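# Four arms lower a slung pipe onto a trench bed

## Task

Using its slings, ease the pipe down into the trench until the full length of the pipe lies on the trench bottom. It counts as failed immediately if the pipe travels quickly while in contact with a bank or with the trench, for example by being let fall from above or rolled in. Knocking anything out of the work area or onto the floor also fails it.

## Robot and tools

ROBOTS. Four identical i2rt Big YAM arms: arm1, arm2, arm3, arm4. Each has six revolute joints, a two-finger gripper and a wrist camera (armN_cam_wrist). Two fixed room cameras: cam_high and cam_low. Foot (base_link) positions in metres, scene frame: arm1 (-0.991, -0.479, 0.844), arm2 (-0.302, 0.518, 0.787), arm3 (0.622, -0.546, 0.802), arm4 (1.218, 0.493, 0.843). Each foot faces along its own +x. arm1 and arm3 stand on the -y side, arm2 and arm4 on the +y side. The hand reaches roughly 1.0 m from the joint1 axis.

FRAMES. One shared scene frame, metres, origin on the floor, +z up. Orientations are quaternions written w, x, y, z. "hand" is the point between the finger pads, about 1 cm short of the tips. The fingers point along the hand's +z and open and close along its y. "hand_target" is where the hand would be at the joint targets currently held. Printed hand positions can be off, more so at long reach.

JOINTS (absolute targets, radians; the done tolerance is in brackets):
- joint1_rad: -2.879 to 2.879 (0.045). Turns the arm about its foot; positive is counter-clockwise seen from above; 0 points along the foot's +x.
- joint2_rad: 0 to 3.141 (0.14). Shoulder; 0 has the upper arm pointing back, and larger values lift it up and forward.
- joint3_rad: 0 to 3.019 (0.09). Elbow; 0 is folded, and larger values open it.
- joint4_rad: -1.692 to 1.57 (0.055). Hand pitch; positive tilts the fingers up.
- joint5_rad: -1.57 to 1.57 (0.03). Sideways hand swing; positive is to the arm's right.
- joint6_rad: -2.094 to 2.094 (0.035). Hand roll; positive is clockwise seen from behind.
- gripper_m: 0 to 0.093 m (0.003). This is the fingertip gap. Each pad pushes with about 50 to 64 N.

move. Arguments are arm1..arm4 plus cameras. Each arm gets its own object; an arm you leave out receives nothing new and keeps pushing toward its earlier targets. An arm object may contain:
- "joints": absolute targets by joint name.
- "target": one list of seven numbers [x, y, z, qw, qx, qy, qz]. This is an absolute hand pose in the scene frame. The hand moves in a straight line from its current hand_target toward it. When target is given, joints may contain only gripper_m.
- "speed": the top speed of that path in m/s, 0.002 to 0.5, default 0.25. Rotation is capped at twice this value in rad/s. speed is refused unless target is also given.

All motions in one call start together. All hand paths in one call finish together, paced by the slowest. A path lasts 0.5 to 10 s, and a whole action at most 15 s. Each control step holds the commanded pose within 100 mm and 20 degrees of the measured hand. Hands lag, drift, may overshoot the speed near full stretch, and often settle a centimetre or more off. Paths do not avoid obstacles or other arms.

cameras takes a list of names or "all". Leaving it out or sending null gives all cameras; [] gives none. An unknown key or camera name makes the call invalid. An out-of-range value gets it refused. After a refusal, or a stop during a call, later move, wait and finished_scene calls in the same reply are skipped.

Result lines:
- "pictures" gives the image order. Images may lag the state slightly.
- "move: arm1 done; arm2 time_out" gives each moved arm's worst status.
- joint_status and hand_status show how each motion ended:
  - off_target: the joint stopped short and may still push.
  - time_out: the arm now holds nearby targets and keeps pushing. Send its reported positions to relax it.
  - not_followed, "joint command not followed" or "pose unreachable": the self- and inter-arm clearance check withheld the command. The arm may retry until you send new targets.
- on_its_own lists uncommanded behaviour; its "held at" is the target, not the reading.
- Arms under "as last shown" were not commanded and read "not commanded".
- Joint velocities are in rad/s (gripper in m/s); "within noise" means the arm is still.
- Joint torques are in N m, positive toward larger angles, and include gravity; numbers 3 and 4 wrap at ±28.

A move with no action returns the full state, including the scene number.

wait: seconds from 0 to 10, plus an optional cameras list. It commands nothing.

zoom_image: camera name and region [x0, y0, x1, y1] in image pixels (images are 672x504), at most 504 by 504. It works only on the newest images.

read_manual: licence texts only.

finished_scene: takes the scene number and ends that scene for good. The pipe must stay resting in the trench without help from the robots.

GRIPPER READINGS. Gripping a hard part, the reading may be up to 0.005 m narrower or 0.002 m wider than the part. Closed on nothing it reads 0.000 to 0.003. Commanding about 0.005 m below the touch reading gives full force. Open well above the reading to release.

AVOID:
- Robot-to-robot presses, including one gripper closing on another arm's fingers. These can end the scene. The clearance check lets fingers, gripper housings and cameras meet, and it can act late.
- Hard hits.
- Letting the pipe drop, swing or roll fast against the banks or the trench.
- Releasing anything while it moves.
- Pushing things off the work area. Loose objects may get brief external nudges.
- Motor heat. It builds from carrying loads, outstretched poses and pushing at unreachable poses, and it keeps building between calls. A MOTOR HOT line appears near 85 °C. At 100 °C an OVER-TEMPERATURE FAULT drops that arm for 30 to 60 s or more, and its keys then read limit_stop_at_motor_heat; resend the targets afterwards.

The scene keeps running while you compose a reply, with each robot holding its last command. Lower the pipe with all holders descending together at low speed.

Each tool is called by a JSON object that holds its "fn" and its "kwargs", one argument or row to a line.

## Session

{"fn": "move", "kwargs": {

}}

Scene clock: 0.00 s.
Joint torques (N m): no reading
Motor temperatures (°C): arm1=[33 27 27 28 32 28 30] | arm2=[30 32 26 28 28 25 26] | arm3=[31 24 31 27 24 26 28] | arm4=[27 24 27 24 24 25 25]
Heat: arm1: hottest joint1_rad 33 °C; arm2: hottest joint2_rad 32 °C; arm3: hottest joint1_rad 31 °C; arm4: hottest joint1_rad 27 °C.
Joint velocities: within noise
arm1.joint_positions: joint1_rad=+0.003 joint2_rad=+0.650 joint3_rad=+1.390 joint4_rad=-1.304 joint5_rad=-0.225 joint6_rad=-0.341 gripper_m=+0.09396
arm1.joint_status: not commanded
arm1.hand: x=-0.9980 y=-0.2211 z=+1.3819 quat_wxyz=(-0.348, +0.717, -0.500, -0.338) (m; scene frame)
arm1.hand_target: x=-0.9982 y=-0.2232 z=+1.3910 quat_wxyz=(-0.355, +0.714, -0.497, -0.343) (m; scene frame)
arm1.hand_status: not commanded
arm2.joint_positions: joint1_rad=-0.058 joint2_rad=+0.492 joint3_rad=+1.349 joint4_rad=-1.490 joint5_rad=+0.119 joint6_rad=-0.281 gripper_m=+0.09396
arm2.joint_status: not commanded
arm2.hand: x=-0.3561 y=+0.3546 z=+1.2982 quat_wxyz=(-0.182, -0.627, -0.634, +0.414) (m; scene frame)
arm2.hand_target: x=-0.3558 y=+0.3558 z=+1.3095 quat_wxyz=(-0.189, -0.623, -0.629, +0.425) (m; scene frame)
arm2.hand_status: not commanded
arm3.joint_positions: joint1_rad=-0.417 joint2_rad=+0.447 joint3_rad=+1.460 joint4_rad=-1.505 joint5_rad=+0.201 joint6_rad=+0.302 gripper_m=+0.09396
arm3.joint_status: not commanded
arm3.hand: x=+0.6816 y=-0.4329 z=+1.3673 quat_wxyz=(-0.423, +0.366, -0.771, -0.305) (m; scene frame)
arm3.hand_target: x=+0.6807 y=-0.4359 z=+1.3768 quat_wxyz=(-0.430, +0.362, -0.766, -0.313) (m; scene frame)
arm3.hand_status: not commanded
arm4.joint_positions: joint1_rad=+0.445 joint2_rad=+0.523 joint3_rad=+1.406 joint4_rad=-1.382 joint5_rad=+0.000 joint6_rad=+0.478 gripper_m=+0.09396
arm4.joint_status: not commanded
arm4.hand: x=+1.3173 y=+0.3352 z=+1.3983 quat_wxyz=(-0.495, -0.579, -0.635, +0.130) (m; scene frame)
arm4.hand_target: x=+1.3155 y=+0.3381 z=+1.4069 quat_wxyz=(-0.504, -0.575, -0.631, +0.132) (m; scene frame)
arm4.hand_status: not commanded
pictures: arm1_cam_wrist, arm2_cam_wrist, arm3_cam_wrist, arm4_cam_wrist, cam_high, cam_low

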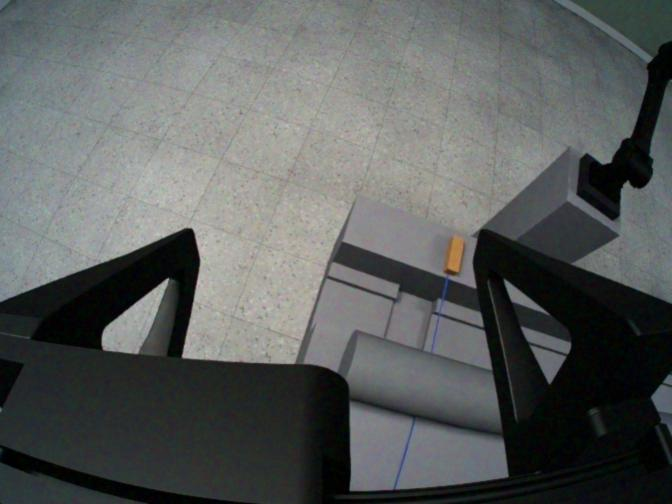

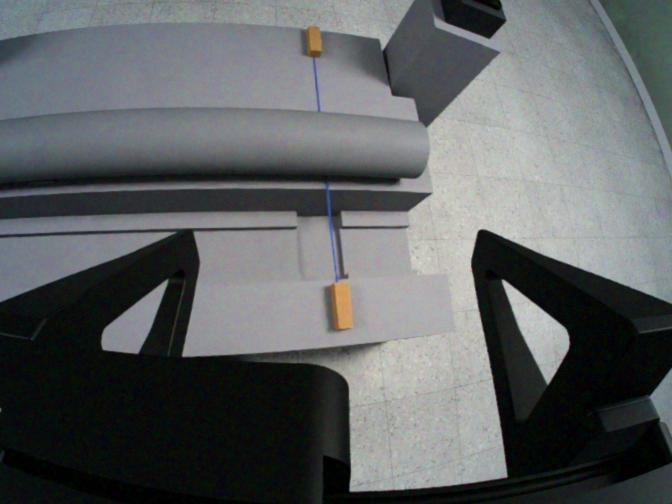

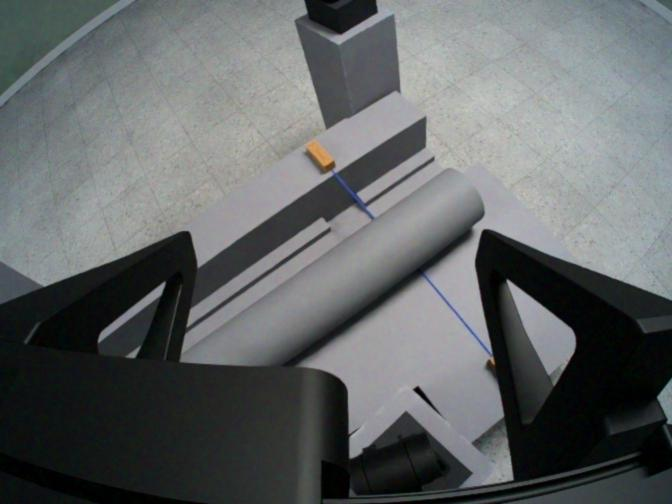

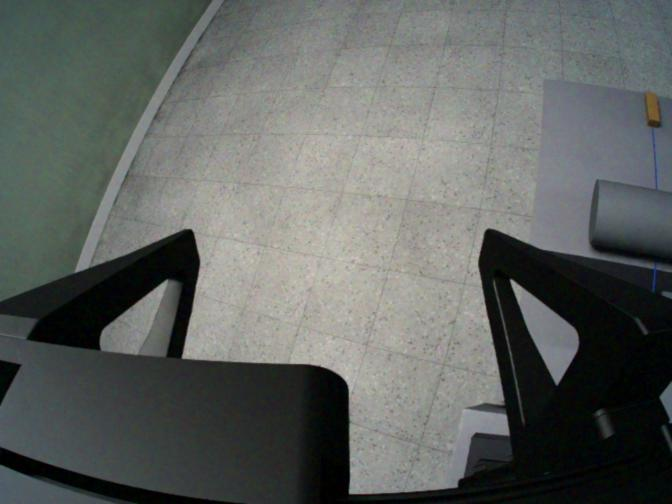

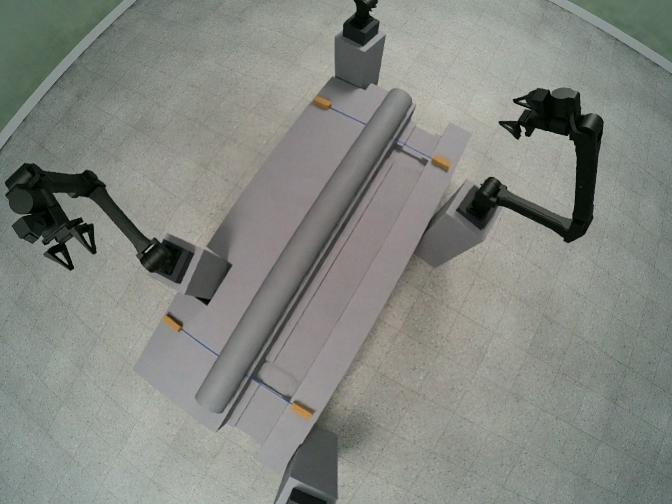

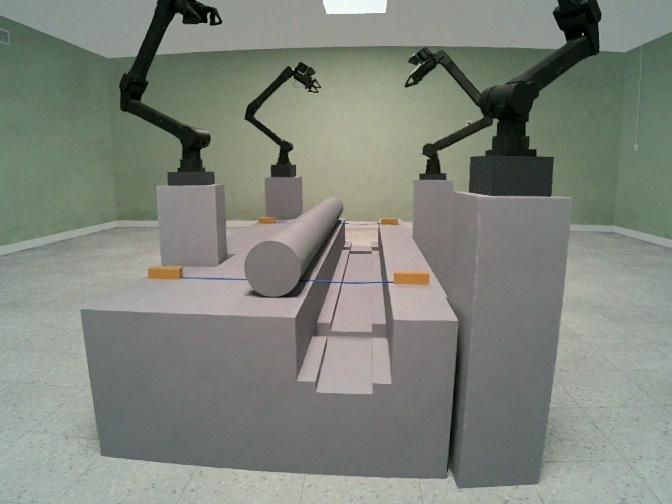

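{"fn": "move", "kwargs": {
  "arm1": {"target":[-0.64,-0.53,0.62,0,0.7071,-0.7071,0],"speed":0.4},
  "arm2": {"target":[-0.665,0.27,0.62,0,0.7071,0.7071,0],"speed":0.4},
  "arm3": {"target":[0.95,-0.515,0.62,0,0.7071,-0.7071,0],"speed":0.4},
  "arm4": {"target":[0.915,0.275,0.62,0,0.7071,0.7071,0],"speed":0.4},
  "cameras": []
}}

{"fn": "wait", "kwargs": {
  "seconds": 0.4,
  "cameras": ["arm1_cam_wrist","arm2_cam_wrist","arm3_cam_wrist","arm4_cam_wrist"]
}}

Scene clock: 4.20 s.
Joint torques (N m): arm1=[-0.21 -14.1 2.82 1.21 -0.12 -0.03] | arm2=[-1.26 -18.78 4.92 0.96 0.08 -0.16] | arm3=[0.62 -8.7 3.3 0.55 0 -0.11] | arm4=[1.14 -9.47 3.32 0.58 0.01 0.09]
Motor temperatures (°C): arm1=[33 27 27 28 31 28 30] | arm2=[30 32 26 28 28 25 26] | arm3=[31 24 32 27 24 26 28] | arm4=[27 24 28 24 24 25 25]
Heat: arm1: hottest joint1_rad 33 °C; arm2: hottest joint2_rad 32 °C; arm3: hottest joint3_rad 32 °C; arm4: hottest joint3_rad 28 °C.
move: arm1 done; arm2 off_target; arm3 done; arm4 done
Joint velocities: within noise
arm1.joint_positions: joint1_rad=-1.594 joint2_rad=+2.155 joint3_rad=+0.754 joint4_rad=-0.167 joint5_rad=-0.016 joint6_rad=-1.704 gripper_m=+0.09396
arm1.joint_status: not commanded
arm1.hand: x=-0.6436 y=-0.5264 z=+0.6257 quat_wxyz=(+0.000, +0.707, -0.707, -0.003) (m; scene frame)
arm1.hand_target: x=-0.6401 y=-0.5300 z=+0.6202 quat_wxyz=(+0.000, +0.707, -0.707, +0.000) (m; scene frame)
arm1.hand_status: done (0.008 m and 0.3 deg from the pose sent, 0.897 m and 61.2 deg at the start; pose on its path clipped on 28 of 112 steps)
arm2.joint_positions: joint1_rad=-0.801 joint2_rad=+2.095 joint3_rad=+0.960 joint4_rad=-0.463 joint5_rad=-0.011 joint6_rad=-0.957 gripper_m=+0.09396
arm2.joint_status: not commanded
arm2.hand: x=-0.6492 y=+0.2736 z=+0.6171 quat_wxyz=(-0.004, -0.707, -0.707, -0.013) (m; scene frame)
arm2.hand_target: x=-0.6648 y=+0.2703 z=+0.6203 quat_wxyz=(+0.000, -0.707, -0.707, +0.000) (m; scene frame)
arm2.hand_status: off_target (0.017 m and 1.6 deg from the pose sent, 0.750 m and 53.9 deg at the start)
arm3.joint_positions: joint1_rad=-1.622 joint2_rad=+2.029 joint3_rad=+0.656 joint4_rad=-0.219 joint5_rad=-0.001 joint6_rad=-1.469 gripper_m=+0.09396
arm3.joint_status: not commanded
arm3.hand: x=+0.9426 y=-0.5146 z=+0.6244 quat_wxyz=(+0.002, +0.705, -0.709, -0.003) (m; scene frame)
arm3.hand_target: x=+0.9498 y=-0.5150 z=+0.6202 quat_wxyz=(+0.000, +0.707, -0.707, +0.000) (m; scene frame)
arm3.hand_status: done (0.009 m and 0.5 deg from the pose sent, 0.798 m and 73.0 deg at the start; pose on its path clipped on 64 of 112 steps)
arm4.joint_positions: joint1_rad=-1.073 joint2_rad=+2.157 joint3_rad=+0.806 joint4_rad=-0.211 joint5_rad=-0.001 joint6_rad=-0.953 gripper_m=+0.09396
arm4.joint_status: not commanded
arm4.hand: x=+0.9164 y=+0.2745 z=+0.6295 quat_wxyz=(-0.001, -0.704, -0.710, +0.003) (m; scene frame)
arm4.hand_target: x=+0.9151 y=+0.2750 z=+0.6203 quat_wxyz=(+0.000, -0.707, -0.707, +0.000) (m; scene frame)
arm4.hand_status: done (0.010 m and 0.6 deg from the pose sent, 0.878 m and 61.7 deg at the start; pose on its path clipped on 26 of 110 steps)
pictures: none
No camera images: "cameras" was empty.

Scene clock: 4.60 s.
Joint torques (N m): arm1=[-0.21 -14.04 2.84 1.21 -0.12 -0.03] | arm2=[-1.26 -17.9 4.94 1.06 0.07 -0.21] | arm3=[0.67 -8.64 3.29 0.54 -0.01 -0.07] | arm4=[1.14 -9.47 3.32 0.58 0.02 0.09]
Motor temperatures (°C): arm1=[33 27 27 28 31 28 30] | arm2=[30 32 26 28 28 25 26] | arm3=[31 24 32 27 24 26 28] | arm4=[27 24 28 24 24 25 25]
Heat: arm1: hottest joint1_rad 33 °C; arm2: hottest joint2_rad 32 °C; arm3: hottest joint3_rad 32 °C; arm4: hottest joint3_rad 28 °C.
Joint velocities: within noise
arm1.joint_positions: joint1_rad=-1.594 joint2_rad=+2.155 joint3_rad=+0.754 joint4_rad=-0.167 joint5_rad=-0.016 joint6_rad=-1.704 gripper_m=+0.09396
arm1.joint_status: not commanded
arm1.hand: x=-0.6436 y=-0.5264 z=+0.6257 quat_wxyz=(+0.000, +0.707, -0.707, -0.003) (m; scene frame)
arm1.hand_target: x=-0.6401 y=-0.5300 z=+0.6202 quat_wxyz=(+0.000, +0.707, -0.707, +0.000) (m; scene frame)
arm1.hand_status: done (0.008 m and 0.3 deg from the pose sent, 0.897 m and 61.2 deg at the start; pose on its path clipped on 28 of 112 steps)
arm2.joint_positions: joint1_rad=-0.801 joint2_rad=+2.095 joint3_rad=+0.960 joint4_rad=-0.463 joint5_rad=-0.011 joint6_rad=-0.957 gripper_m=+0.09396
arm2.joint_status: not commanded
arm2.hand: x=-0.6492 y=+0.2736 z=+0.6171 quat_wxyz=(-0.004, -0.707, -0.707, -0.013) (m; scene frame)
arm2.hand_target: x=-0.6648 y=+0.2703 z=+0.6203 quat_wxyz=(+0.000, -0.707, -0.707, +0.000) (m; scene frame)
arm2.hand_status: off_target (0.017 m and 1.6 deg from the pose sent, 0.750 m and 53.9 deg at the start)
arm3.joint_positions: joint1_rad=-1.622 joint2_rad=+2.029 joint3_rad=+0.656 joint4_rad=-0.219 joint5_rad=-0.001 joint6_rad=-1.469 gripper_m=+0.09396
arm3.joint_status: not commanded
arm3.hand: x=+0.9426 y=-0.5146 z=+0.6244 quat_wxyz=(+0.002, +0.705, -0.709, -0.003) (m; scene frame)
arm3.hand_target: x=+0.9498 y=-0.5150 z=+0.6202 quat_wxyz=(+0.000, +0.707, -0.707, +0.000) (m; scene frame)
arm3.hand_status: done (0.009 m and 0.5 deg from the pose sent, 0.798 m and 73.0 deg at the start; pose on its path clipped on 64 of 112 steps)
arm4.joint_positions: joint1_rad=-1.073 joint2_rad=+2.157 joint3_rad=+0.806 joint4_rad=-0.211 joint5_rad=-0.001 joint6_rad=-0.953 gripper_m=+0.09396
arm4.joint_status: not commanded
arm4.hand: x=+0.9164 y=+0.2745 z=+0.6295 quat_wxyz=(-0.001, -0.704, -0.710, +0.003) (m; scene frame)
arm4.hand_target: x=+0.9151 y=+0.2750 z=+0.6203 quat_wxyz=(+0.000, -0.707, -0.707, +0.000) (m; scene frame)
arm4.hand_status: done (0.010 m and 0.6 deg from the pose sent, 0.878 m and 61.7 deg at the start; pose on its path clipped on 26 of 110 steps)
wait: 0.40 s; at rest by 0.27 s
pictures: arm1_cam_wrist, arm2_cam_wrist, arm3_cam_wrist, arm4_cam_wrist

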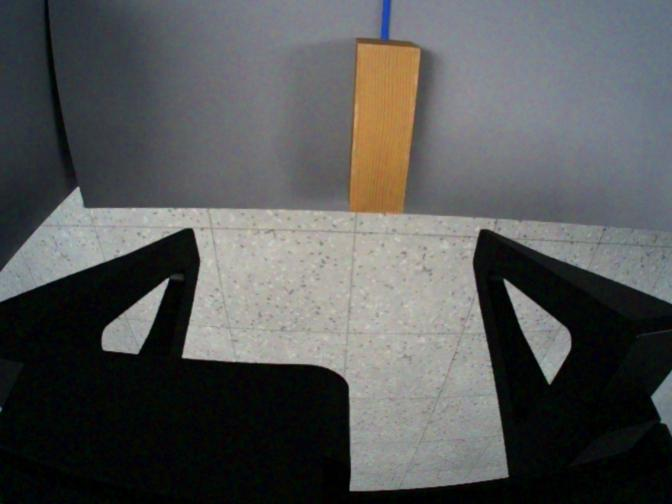

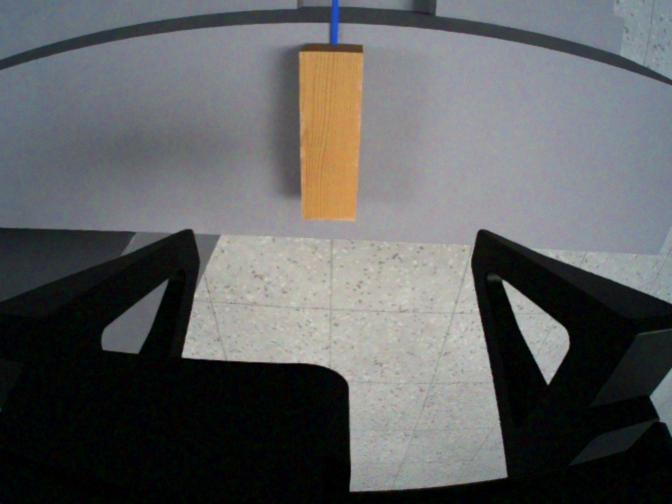

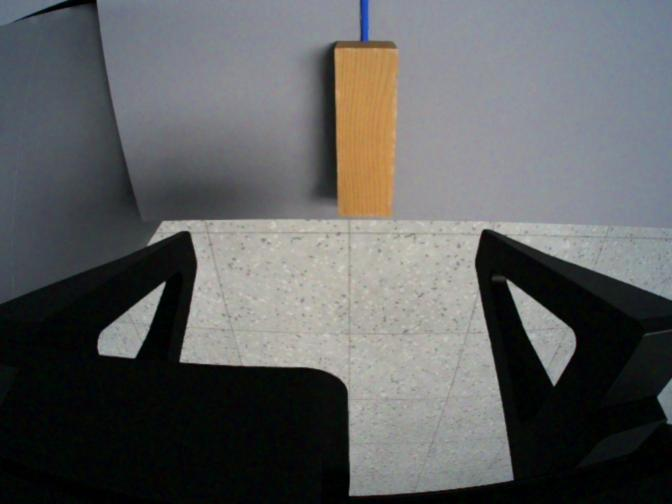

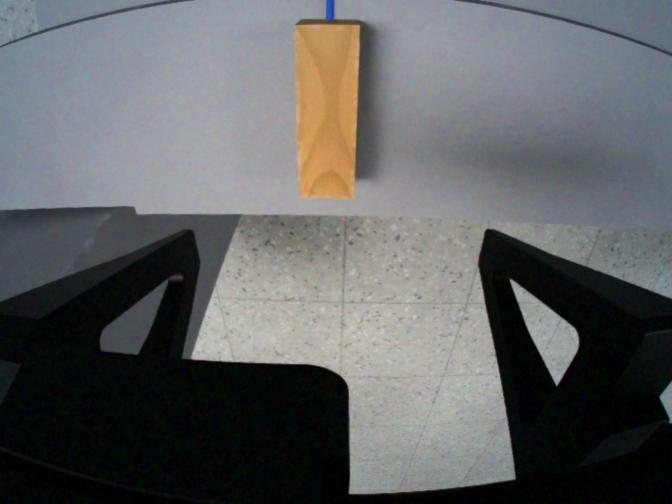

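{"fn": "move", "kwargs": {
  "arm1": {"target":[-0.621,-0.529,0.459,0,0.7071,-0.7071,0],"speed":0.12},
  "arm2": {"target":[-0.660,0.276,0.464,0,0.7071,0.7071,0],"speed":0.12},
  "arm3": {"target":[0.958,-0.518,0.461,0,0.7071,-0.7071,0],"speed":0.12},
  "arm4": {"target":[0.930,0.268,0.456,0,0.7071,0.7071,0],"speed":0.12},
  "cameras": ["arm1_cam_wrist","arm2_cam_wrist","arm3_cam_wrist","arm4_cam_wrist"]
}}

Scene clock: 7.57 s.
Joint torques (N m): arm1=[0.79 -16.73 0.39 1.24 -0.12 0.11] | arm2=[-1.26 -19.72 2.14 1.29 0.06 -0.17] | arm3=[0.32 -11.16 0.1 0.58 0 -0.07] | arm4=[2.08 -10.7 0.64 0.64 -0.05 0.16]
Motor temperatures (°C): arm1=[33 28 27 28 31 28 30] | arm2=[30 32 27 28 28 25 26] | arm3=[31 24 32 27 24 26 28] | arm4=[27 24 28 24 24 25 25]
Heat: arm1: hottest joint1_rad 33 °C; arm2: hottest joint2_rad 32 °C; arm3: hottest joint3_rad 32 °C; arm4: hottest joint3_rad 28 °C.
move: arm1 done; arm2 off_target; arm3 done; arm4 off_target
Joint velocities: within noise
arm1.joint_positions: joint1_rad=-1.594 joint2_rad=+2.635 joint3_rad=+1.041 joint4_rad=+0.032 joint5_rad=-0.016 joint6_rad=-1.704 gripper_m=+0.09396
arm1.joint_status: not commanded
arm1.hand: x=-0.6182 y=-0.5319 z=+0.4660 quat_wxyz=(-0.002, +0.707, -0.707, +0.000) (m; scene frame)
arm1.hand_target: x=-0.6212 y=-0.5291 z=+0.4592 quat_wxyz=(+0.000, +0.707, -0.707, +0.000) (m; scene frame)
arm1.hand_status: done (0.008 m and 0.2 deg from the pose sent, 0.168 m and 0.3 deg at the start)
arm2.joint_positions: joint1_rad=-0.802 joint2_rad=+2.499 joint3_rad=+1.093 joint4_rad=-0.184 joint5_rad=-0.011 joint6_rad=-0.959 gripper_m=+0.09396
arm2.joint_status: not commanded
arm2.hand: x=-0.6491 y=+0.2755 z=+0.4652 quat_wxyz=(-0.003, -0.707, -0.707, -0.009) (m; scene frame)
arm2.hand_target: x=-0.6598 y=+0.2761 z=+0.4641 quat_wxyz=(+0.000, -0.707, -0.707, +0.000) (m; scene frame)
arm2.hand_status: off_target (0.011 m and 1.1 deg from the pose sent, 0.153 m and 1.6 deg at the start)
arm3.joint_positions: joint1_rad=-1.628 joint2_rad=+2.542 joint3_rad=+0.880 joint4_rad=+0.080 joint5_rad=-0.001 joint6_rad=-1.480 gripper_m=+0.09396
arm3.joint_status: not commanded
arm3.hand: x=+0.9600 y=-0.5150 z=+0.4667 quat_wxyz=(-0.002, +0.707, -0.707, +0.000) (m; scene frame)
arm3.hand_target: x=+0.9580 y=-0.5180 z=+0.4611 quat_wxyz=(+0.000, +0.707, -0.707, +0.000) (m; scene frame)
arm3.hand_status: done (0.007 m and 0.2 deg from the pose sent, 0.164 m and 0.5 deg at the start)
arm4.joint_positions: joint1_rad=-1.045 joint2_rad=+2.634 joint3_rad=+1.027 joint4_rad=+0.053 joint5_rad=+0.000 joint6_rad=-0.922 gripper_m=+0.09396
arm4.joint_status: not commanded
arm4.hand: x=+0.9210 y=+0.2645 z=+0.4675 quat_wxyz=(+0.000, -0.705, -0.709, +0.007) (m; scene frame)
arm4.hand_target: x=+0.9301 y=+0.2682 z=+0.4565 quat_wxyz=(+0.000, -0.707, -0.707, +0.000) (m; scene frame)
arm4.hand_status: off_target (0.015 m and 0.9 deg from the pose sent, 0.174 m and 0.6 deg at the start)
pictures: arm1_cam_wrist, arm2_cam_wrist, arm3_cam_wrist, arm4_cam_wrist

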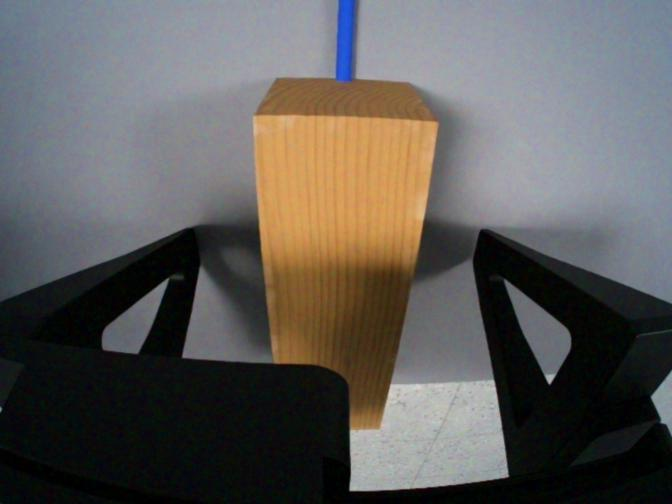

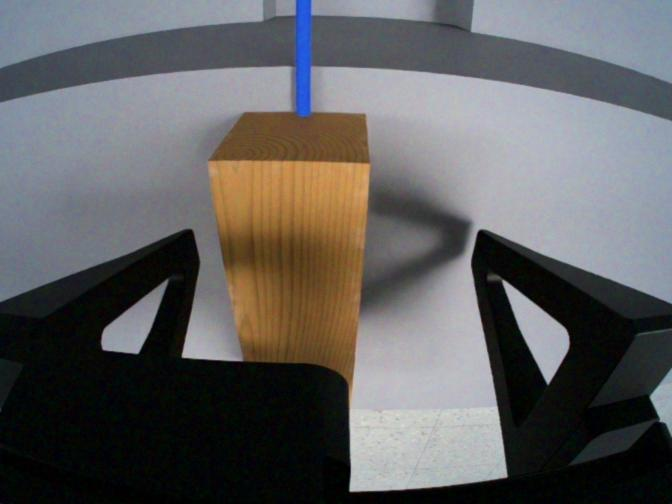

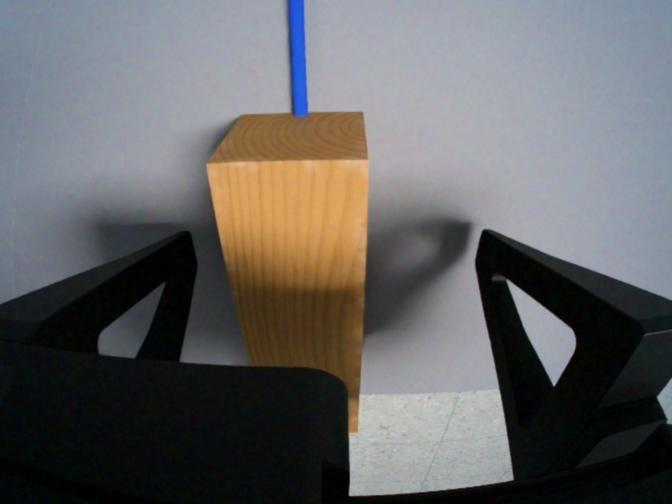

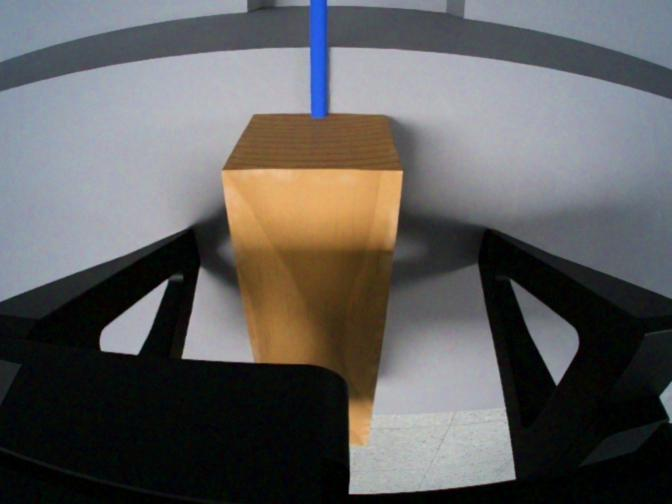

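{"fn": "move", "kwargs": {
  "arm1": {"joints":{"gripper_m":0.032}},
  "arm2": {"target":[-0.648,0.276,0.462,0,0.7071,0.7071,0],"joints":{"gripper_m":0.032}},
  "arm3": {"target":[0.947,-0.518,0.459,0,0.7071,-0.7071,0],"joints":{"gripper_m":0.032}},
  "arm4": {"joints":{"gripper_m":0.032}},
  "cameras": ["arm1_cam_wrist","arm2_cam_wrist","arm3_cam_wrist","arm4_cam_wrist"]
}}

{"fn": "move", "kwargs": {
  "arm1": {"joints":{"gripper_m":0.015},"target":[-0.62,-0.43,0.68,0,0.7071,-0.7071,0],"speed":0.15},
  "arm2": {"joints":{"gripper_m":0.015},"target":[-0.655,0.09,0.69,0,0.7071,0.7071,0],"speed":0.15},
  "arm3": {"joints":{"gripper_m":0.015},"target":[0.955,-0.43,0.68,0,0.7071,-0.7071,0],"speed":0.15},
  "arm4": {"joints":{"gripper_m":0.015},"target":[0.925,0.09,0.685,0,0.7071,0.7071,0],"speed":0.15}
}}

Scene clock: 8.83 s.
Joint torques (N m): arm1=[0.85 -16.79 0.39 1.25 -0.12 0.11] | arm2=[-0.44 -19.49 0.68 1.48 0.03 -0.06] | arm3=[0.56 -10.58 -1.22 0.58 -0.01 -0.03] | arm4=[2.02 -10.7 0.64 0.62 -0.04 0.15]
Motor temperatures (°C): arm1=[33 28 27 28 31 28 30] | arm2=[30 32 27 28 28 25 26] | arm3=[31 24 32 27 24 26 28] | arm4=[27 24 28 24 24 25 25]
Heat: arm1: hottest joint1_rad 33 °C; arm2: hottest joint2_rad 32 °C; arm3: hottest joint3_rad 32 °C; arm4: hottest joint3_rad 28 °C.
move: arm1 off_target; arm2 off_target; arm3 off_target; arm4 done
Joint velocities: within noise
arm1.joint_positions: joint1_rad=-1.594 joint2_rad=+2.635 joint3_rad=+1.041 joint4_rad=+0.032 joint5_rad=-0.016 joint6_rad=-1.704 gripper_m=+0.03552
arm1.joint_status: gripper_m off_target (ended at +0.03555, target +0.03200)
arm1.hand: x=-0.6182 y=-0.5319 z=+0.4660 quat_wxyz=(-0.002, +0.707, -0.707, +0.000) (m; scene frame)
arm1.hand_target: x=-0.6212 y=-0.5291 z=+0.4592 quat_wxyz=(+0.000, +0.707, -0.707, +0.000) (m; scene frame)
arm1.hand_status: not commanded
arm2.joint_positions: joint1_rad=-0.802 joint2_rad=+2.499 joint3_rad=+1.087 joint4_rad=-0.159 joint5_rad=-0.011 joint6_rad=-0.959 gripper_m=+0.03612
arm2.joint_status: gripper_m off_target (ended at +0.03614, target +0.03200)
arm2.hand: x=-0.6512 y=+0.2741 z=+0.4648 quat_wxyz=(-0.002, -0.707, -0.707, +0.000) (m; scene frame)
arm2.hand_target: x=-0.6479 y=+0.2761 z=+0.4620 quat_wxyz=(+0.000, -0.707, -0.707, +0.000) (m; scene frame)
arm2.hand_status: done (0.005 m and 0.2 deg from the pose sent, 0.003 m and 1.1 deg at the start)
arm3.joint_positions: joint1_rad=-1.628 joint2_rad=+2.543 joint3_rad=+0.874 joint4_rad=+0.112 joint5_rad=-0.001 joint6_rad=-1.480 gripper_m=+0.03493
arm3.joint_status: all done
arm3.hand: x=+0.9633 y=-0.5147 z=+0.4667 quat_wxyz=(-0.011, +0.707, -0.707, +0.008) (m; scene frame)
arm3.hand_target: x=+0.9471 y=-0.5179 z=+0.4595 quat_wxyz=(+0.000, +0.707, -0.707, +0.000) (m; scene frame)
arm3.hand_status: off_target (0.018 m and 1.6 deg from the pose sent, 0.015 m and 0.2 deg at the start)
arm4.joint_positions: joint1_rad=-1.045 joint2_rad=+2.634 joint3_rad=+1.027 joint4_rad=+0.054 joint5_rad=+0.000 joint6_rad=-0.921 gripper_m=+0.03436
arm4.joint_status: all done
arm4.hand: x=+0.9210 y=+0.2645 z=+0.4675 quat_wxyz=(+0.000, -0.705, -0.709, +0.007) (m; scene frame)
arm4.hand_target: x=+0.9301 y=+0.2682 z=+0.4565 quat_wxyz=(+0.000, -0.707, -0.707, +0.000) (m; scene frame)
arm4.hand_status: not commanded
pictures: arm1_cam_wrist, arm2_cam_wrist, arm3_cam_wrist, arm4_cam_wrist

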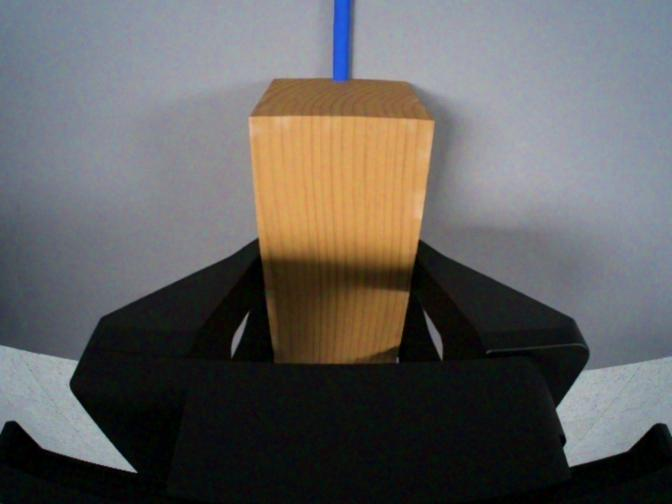

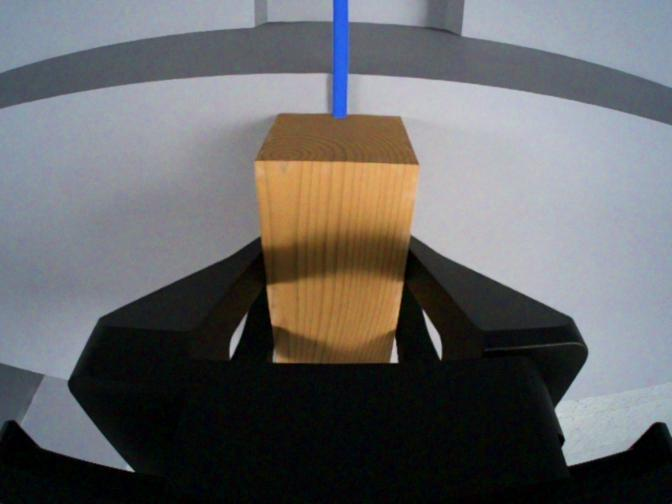

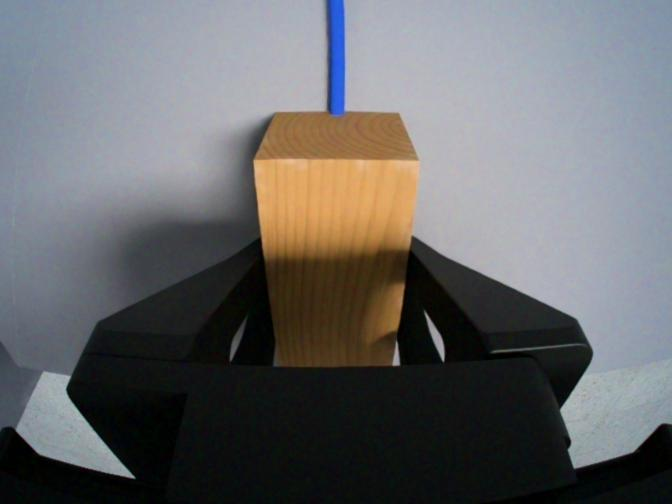

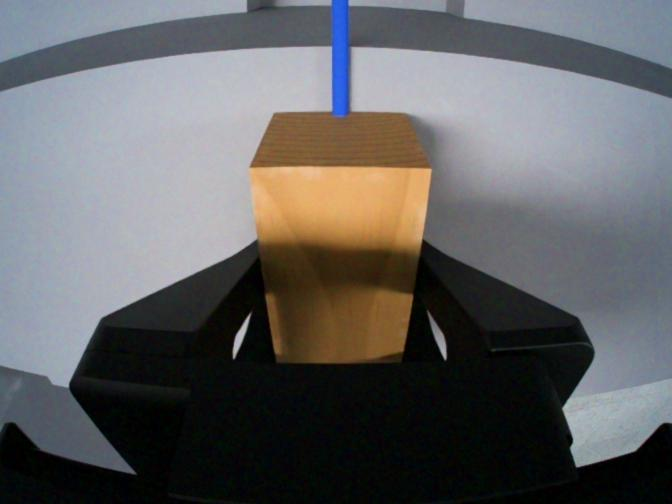

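Scene clock: 11.60 s.
Joint torques (N m): arm1=[0.79 -16.15 2.74 0.36 -0.11 0.14] | arm2=[-0.09 -25.23 7.75 0.49 0 0.03] | arm3=[1.49 -11.99 3.84 -0.2 -0.11 0.06] | arm4=[1.73 -15.68 6.68 -0.47 -0.02 0.15]
Motor temperatures (°C): arm1=[33 28 27 28 31 28 30] | arm2=[30 32 27 28 28 25 26] | arm3=[31 25 32 27 24 26 28] | arm4=[27 25 28 24 24 25 25]
Heat: arm1: hottest joint1_rad 33 °C; arm2: hottest joint2_rad 32 °C; arm3: hottest joint3_rad 32 °C; arm4: hottest joint3_rad 28 °C.
move: arm1 off_target; arm2 off_target; arm3 off_target; arm4 off_target
Joint velocities: within noise
arm1.joint_positions: joint1_rad=-1.334 joint2_rad=+2.004 joint3_rad=+0.791 joint4_rad=-0.333 joint5_rad=-0.014 joint6_rad=-1.449 gripper_m=+0.03552
arm1.joint_status: gripper_m off_target (ended at +0.03552, target +0.01500)
arm1.hand: x=-0.6134 y=-0.4311 z=+0.6800 quat_wxyz=(-0.007, +0.709, -0.706, +0.003) (m; scene frame)
arm1.hand_target: x=-0.6200 y=-0.4300 z=+0.6799 quat_wxyz=(+0.000, +0.707, -0.707, +0.000) (m; scene frame)
arm1.hand_status: done (0.007 m and 1.0 deg from the pose sent, 0.237 m and 0.2 deg at the start)
arm2.joint_positions: joint1_rad=-0.543 joint2_rad=+2.154 joint3_rad=+1.321 joint4_rad=-0.793 joint5_rad=-0.010 joint6_rad=-0.703 gripper_m=+0.03612
arm2.joint_status: gripper_m off_target (ended at +0.03612, target +0.01500)
arm2.hand: x=-0.6429 y=+0.1125 z=+0.6649 quat_wxyz=(+0.001, -0.706, -0.708, -0.028) (m; scene frame)
arm2.hand_target: x=-0.6544 y=+0.0908 z=+0.6904 quat_wxyz=(+0.000, -0.707, -0.707, +0.000) (m; scene frame)
arm2.hand_status: off_target (0.036 m and 3.3 deg from the pose sent, 0.291 m and 0.2 deg at the start)
arm3.joint_positions: joint1_rad=-1.391 joint2_rad=+1.904 joint3_rad=+0.716 joint4_rad=-0.418 joint5_rad=-0.002 joint6_rad=-1.244 gripper_m=+0.03493
arm3.joint_status: gripper_m off_target (ended at +0.03493, target +0.01500)
arm3.hand: x=+0.9490 y=-0.4348 z=+0.6710 quat_wxyz=(+0.010, +0.707, -0.707, -0.004) (m; scene frame)
arm3.hand_target: x=+0.9551 y=-0.4300 z=+0.6799 quat_wxyz=(+0.000, +0.707, -0.707, +0.000) (m; scene frame)
arm3.hand_status: off_target (0.012 m and 1.2 deg from the pose sent, 0.230 m and 1.5 deg at the start)
arm4.joint_positions: joint1_rad=-0.762 joint2_rad=+2.168 joint3_rad=+1.144 joint4_rad=-0.572 joint5_rad=+0.001 joint6_rad=-0.642 gripper_m=+0.03435
arm4.joint_status: gripper_m off_target (ended at +0.03435, target +0.01500)
arm4.hand: x=+0.9328 y=+0.1040 z=+0.6730 quat_wxyz=(+0.001, -0.704, -0.710, -0.014) (m; scene frame)
arm4.hand_target: x=+0.9252 y=+0.0902 z=+0.6851 quat_wxyz=(+0.000, -0.707, -0.707, +0.000) (m; scene frame)
arm4.hand_status: off_target (0.020 m and 1.7 deg from the pose sent, 0.279 m and 0.9 deg at the start)
pictures: arm1_cam_wrist, arm2_cam_wrist, arm3_cam_wrist, arm4_cam_wrist, cam_high, cam_low

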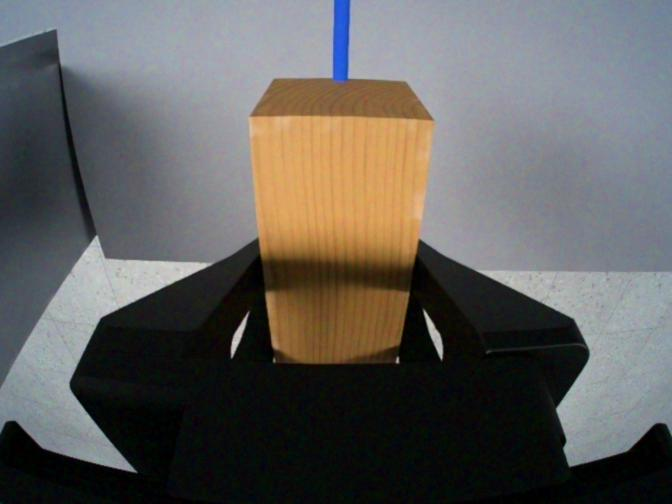

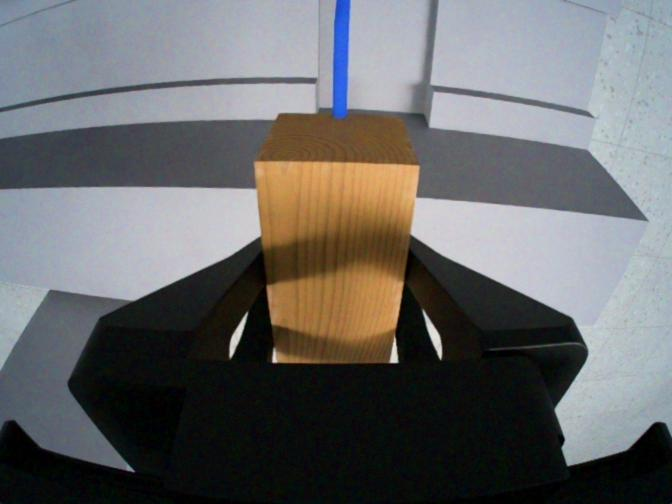

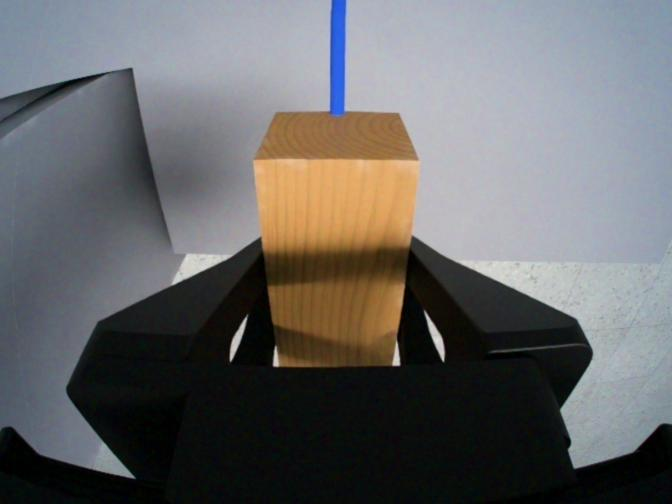

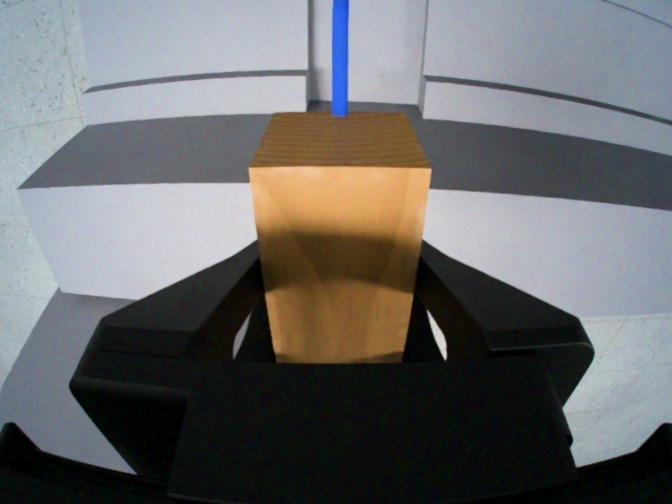

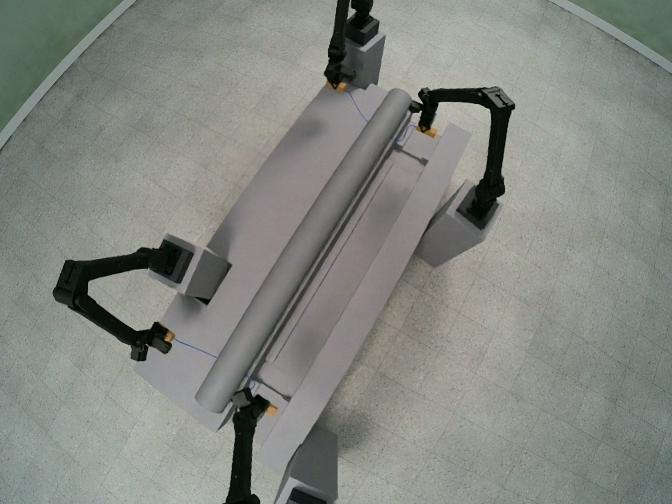

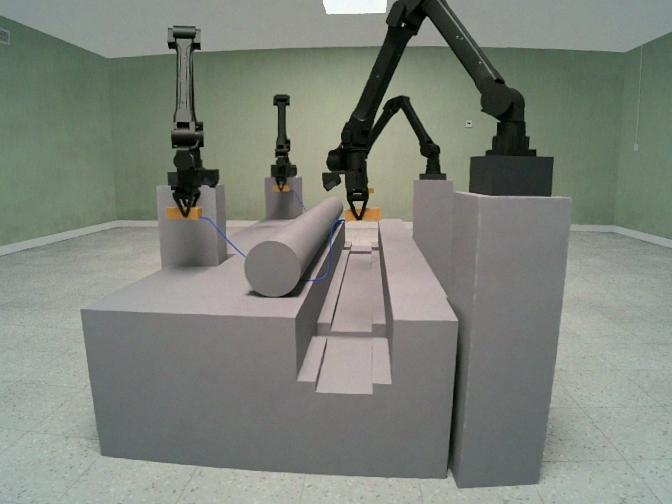

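Repeat the lift sequence.

{"fn": "move", "kwargs": {
  "arm1": {"target":[-0.62,-0.43,0.78,0,0.7071,-0.7071,0],"speed":0.05},
  "arm2": {"target":[-0.66,0.08,0.805,0,0.7071,0.7071,0],"speed":0.05},
  "arm3": {"target":[0.957,-0.43,0.785,0,0.7071,-0.7071,0],"speed":0.05},
  "arm4": {"target":[0.925,0.08,0.80,0,0.7071,0.7071,0],"speed":0.05},
  "cameras": ["cam_low"]
}}

{"fn": "move", "kwargs": {
  "arm1": {"target":[-0.62,-0.43,0.825,0,0.7071,-0.7071,0],"speed":0.04},
  "arm2": {"target":[-0.66,0.08,0.87,0,0.7071,0.7071,0],"speed":0.04},
  "arm3": {"target":[0.957,-0.43,0.83,0,0.7071,-0.7071,0],"speed":0.04},
  "arm4": {"target":[0.925,0.08,0.855,0,0.7071,0.7071,0],"speed":0.04},
  "cameras": ["cam_low","cam_high"]
}}

Scene clock: 14.93 s.
Joint torques (N m): arm1=[-1.85 -20.25 5.63 -0.58 0.56 -0.02] | arm2=[-0.97 -30.68 10.03 -1.59 0.04 -0.07] | arm3=[-1.49 -14.33 8.29 -1.76 0.98 -0.08] | arm4=[0.03 -20.48 8.02 -2.51 0.01 0.03]
Motor temperatures (°C): arm1=[33 28 27 27 31 28 30] | arm2=[29 33 27 28 28 25 26] | arm3=[31 25 32 27 24 26 29] | arm4=[27 25 28 24 24 25 25]
Heat: arm1: hottest joint1_rad 33 °C; arm2: hottest joint2_rad 33 °C; arm3: hottest joint3_rad 32 °C; arm4: hottest joint3_rad 28 °C.
move: arm1 off_target; arm2 off_target; arm3 off_target; arm4 off_target
Joint velocities: within noise
arm1.joint_positions: joint1_rad=-1.298 joint2_rad=+1.790 joint3_rad=+0.779 joint4_rad=-0.592 joint5_rad=-0.033 joint6_rad=-1.435 gripper_m=+0.03548
arm1.joint_status: not commanded
arm1.hand: x=-0.6324 y=-0.4161 z=+0.7538 quat_wxyz=(+0.010, +0.716, -0.698, -0.022) (m; scene frame)
arm1.hand_target: x=-0.6206 y=-0.4296 z=+0.7781 quat_wxyz=(+0.000, +0.707, -0.707, +0.000) (m; scene frame)
arm1.hand_status: off_target (0.032 m and 3.1 deg from the pose sent, 0.100 m and 1.0 deg at the start)
arm2.joint_positions: joint1_rad=-0.523 joint2_rad=+2.069 joint3_rad=+1.388 joint4_rad=-0.997 joint5_rad=-0.010 joint6_rad=-0.686 gripper_m=+0.03602
arm2.joint_status: not commanded
arm2.hand: x=-0.6357 y=+0.1035 z=+0.7294 quat_wxyz=(+0.004, -0.704, -0.708, -0.055) (m; scene frame)
arm2.hand_target: x=-0.6576 y=+0.0830 z=+0.8022 quat_wxyz=(+0.000, -0.707, -0.707, +0.000) (m; scene frame)
arm2.hand_status: off_target (0.083 m and 6.3 deg from the pose sent, 0.145 m and 3.3 deg at the start)
arm3.joint_positions: joint1_rad=-1.359 joint2_rad=+1.675 joint3_rad=+0.719 joint4_rad=-0.705 joint5_rad=-0.026 joint6_rad=-1.226 gripper_m=+0.03492
arm3.joint_status: not commanded
arm3.hand: x=+0.9267 y=-0.4265 z=+0.7479 quat_wxyz=(+0.030, +0.712, -0.701, -0.026) (m; scene frame)
arm3.hand_target: x=+0.9554 y=-0.4300 z=+0.7827 quat_wxyz=(+0.000, +0.707, -0.707, +0.001) (m; scene frame)
arm3.hand_status: off_target (0.048 m and 4.7 deg from the pose sent, 0.114 m and 1.2 deg at the start)
arm4.joint_positions: joint1_rad=-0.730 joint2_rad=+2.025 joint3_rad=+1.177 joint4_rad=-0.778 joint5_rad=+0.001 joint6_rad=-0.617 gripper_m=+0.03434
arm4.joint_status: not commanded
arm4.hand: x=+0.9421 y=+0.0914 z=+0.7488 quat_wxyz=(+0.004, -0.701, -0.712, -0.029) (m; scene frame)
arm4.hand_target: x=+0.9259 y=+0.0808 z=+0.7974 quat_wxyz=(+0.000, -0.707, -0.707, +0.000) (m; scene frame)
arm4.hand_status: off_target (0.055 m and 3.5 deg from the pose sent, 0.129 m and 1.7 deg at the start)
pictures: cam_low

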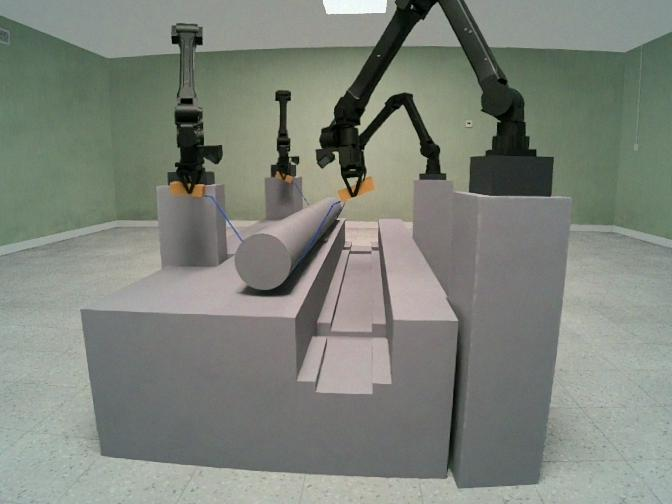

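Scene clock: 17.23 s.
Joint torques (N m): arm1=[-1.96 -20.19 8.77 -0.94 0.58 -0.05] | arm2=[-1.73 -33.55 9.66 -2.5 0.18 -0.13] | arm3=[-1.55 -14.15 10.24 -1.73 0.85 -0.13] | arm4=[-0.26 -21.95 9.01 -3.22 0.1 -0.01]
Motor temperatures (°C): arm1=[33 29 27 27 32 28 30] | arm2=[29 34 27 28 28 25 26] | arm3=[31 25 33 27 24 26 29] | arm4=[27 26 28 24 24 25 26]
Heat: arm1: hottest joint1_rad 33 °C; arm2: hottest joint2_rad 34 °C; arm3: hottest joint3_rad 33 °C; arm4: hottest joint3_rad 28 °C.
move: arm1 off_target; arm2 off_target; arm3 off_target; arm4 off_target
Joint velocities: within noise
arm1.joint_positions: joint1_rad=-1.297 joint2_rad=+1.689 joint3_rad=+0.779 joint4_rad=-0.714 joint5_rad=-0.034 joint6_rad=-1.430 gripper_m=+0.03548
arm1.joint_status: not commanded
arm1.hand: x=-0.6423 y=-0.4170 z=+0.7892 quat_wxyz=(+0.019, +0.714, -0.699, -0.029) (m; scene frame)
arm1.hand_target: x=-0.6212 y=-0.4295 z=+0.8227 quat_wxyz=(+0.000, +0.707, -0.707, +0.000) (m; scene frame)
arm1.hand_status: off_target (0.044 m and 4.1 deg from the pose sent, 0.073 m and 3.1 deg at the start)
arm2.joint_positions: joint1_rad=-0.511 joint2_rad=+2.047 joint3_rad=+1.398 joint4_rad=-1.027 joint5_rad=-0.013 joint6_rad=-0.675 gripper_m=+0.03601
arm2.joint_status: not commanded
arm2.hand: x=-0.6311 y=+0.0981 z=+0.7442 quat_wxyz=(+0.003, -0.704, -0.709, -0.054) (m; scene frame)
arm2.hand_target: x=-0.6505 y=+0.0871 z=+0.8334 quat_wxyz=(+0.001, -0.707, -0.707, +0.001) (m; scene frame)
arm2.hand_status: off_target (0.130 m and 6.2 deg from the pose sent, 0.145 m and 6.3 deg at the start; pose on its path clipped on 53 of 69 steps)
arm3.joint_positions: joint1_rad=-1.359 joint2_rad=+1.580 joint3_rad=+0.747 joint4_rad=-0.843 joint5_rad=-0.022 joint6_rad=-1.221 gripper_m=+0.03491
arm3.joint_status: not commanded
arm3.hand: x=+0.9238 y=-0.4281 z=+0.7860 quat_wxyz=(+0.038, +0.710, -0.703, -0.028) (m; scene frame)
arm3.hand_target: x=+0.9550 y=-0.4301 z=+0.8275 quat_wxyz=(+0.000, +0.707, -0.707, +0.001) (m; scene frame)
arm3.hand_status: off_target (0.055 m and 5.4 deg from the pose sent, 0.088 m and 4.6 deg at the start)
arm4.joint_positions: joint1_rad=-0.726 joint2_rad=+1.960 joint3_rad=+1.205 joint4_rad=-0.886 joint5_rad=-0.001 joint6_rad=-0.611 gripper_m=+0.03434
arm4.joint_status: not commanded
arm4.hand: x=+0.9434 y=+0.0891 z=+0.7878 quat_wxyz=(+0.004, -0.702, -0.712, -0.036) (m; scene frame)
arm4.hand_target: x=+0.9263 y=+0.0813 z=+0.8503 quat_wxyz=(+0.000, -0.707, -0.707, +0.000) (m; scene frame)
arm4.hand_status: off_target (0.070 m and 4.3 deg from the pose sent, 0.108 m and 3.5 deg at the start)
pictures: cam_high, cam_low

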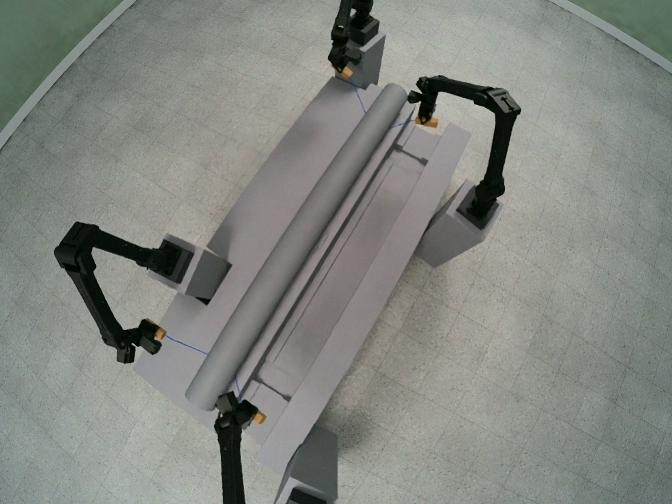

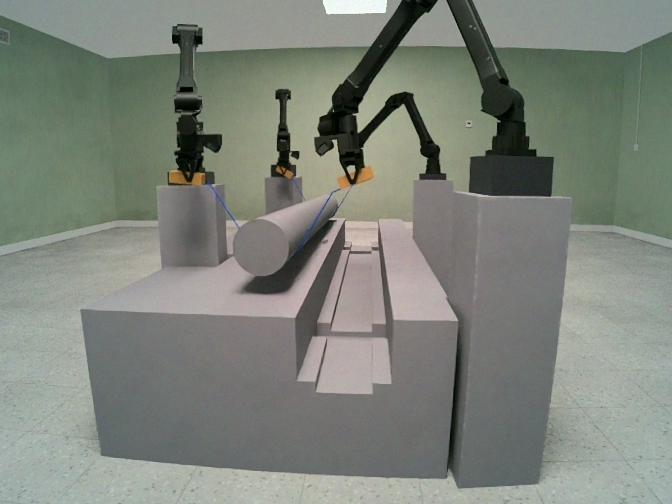

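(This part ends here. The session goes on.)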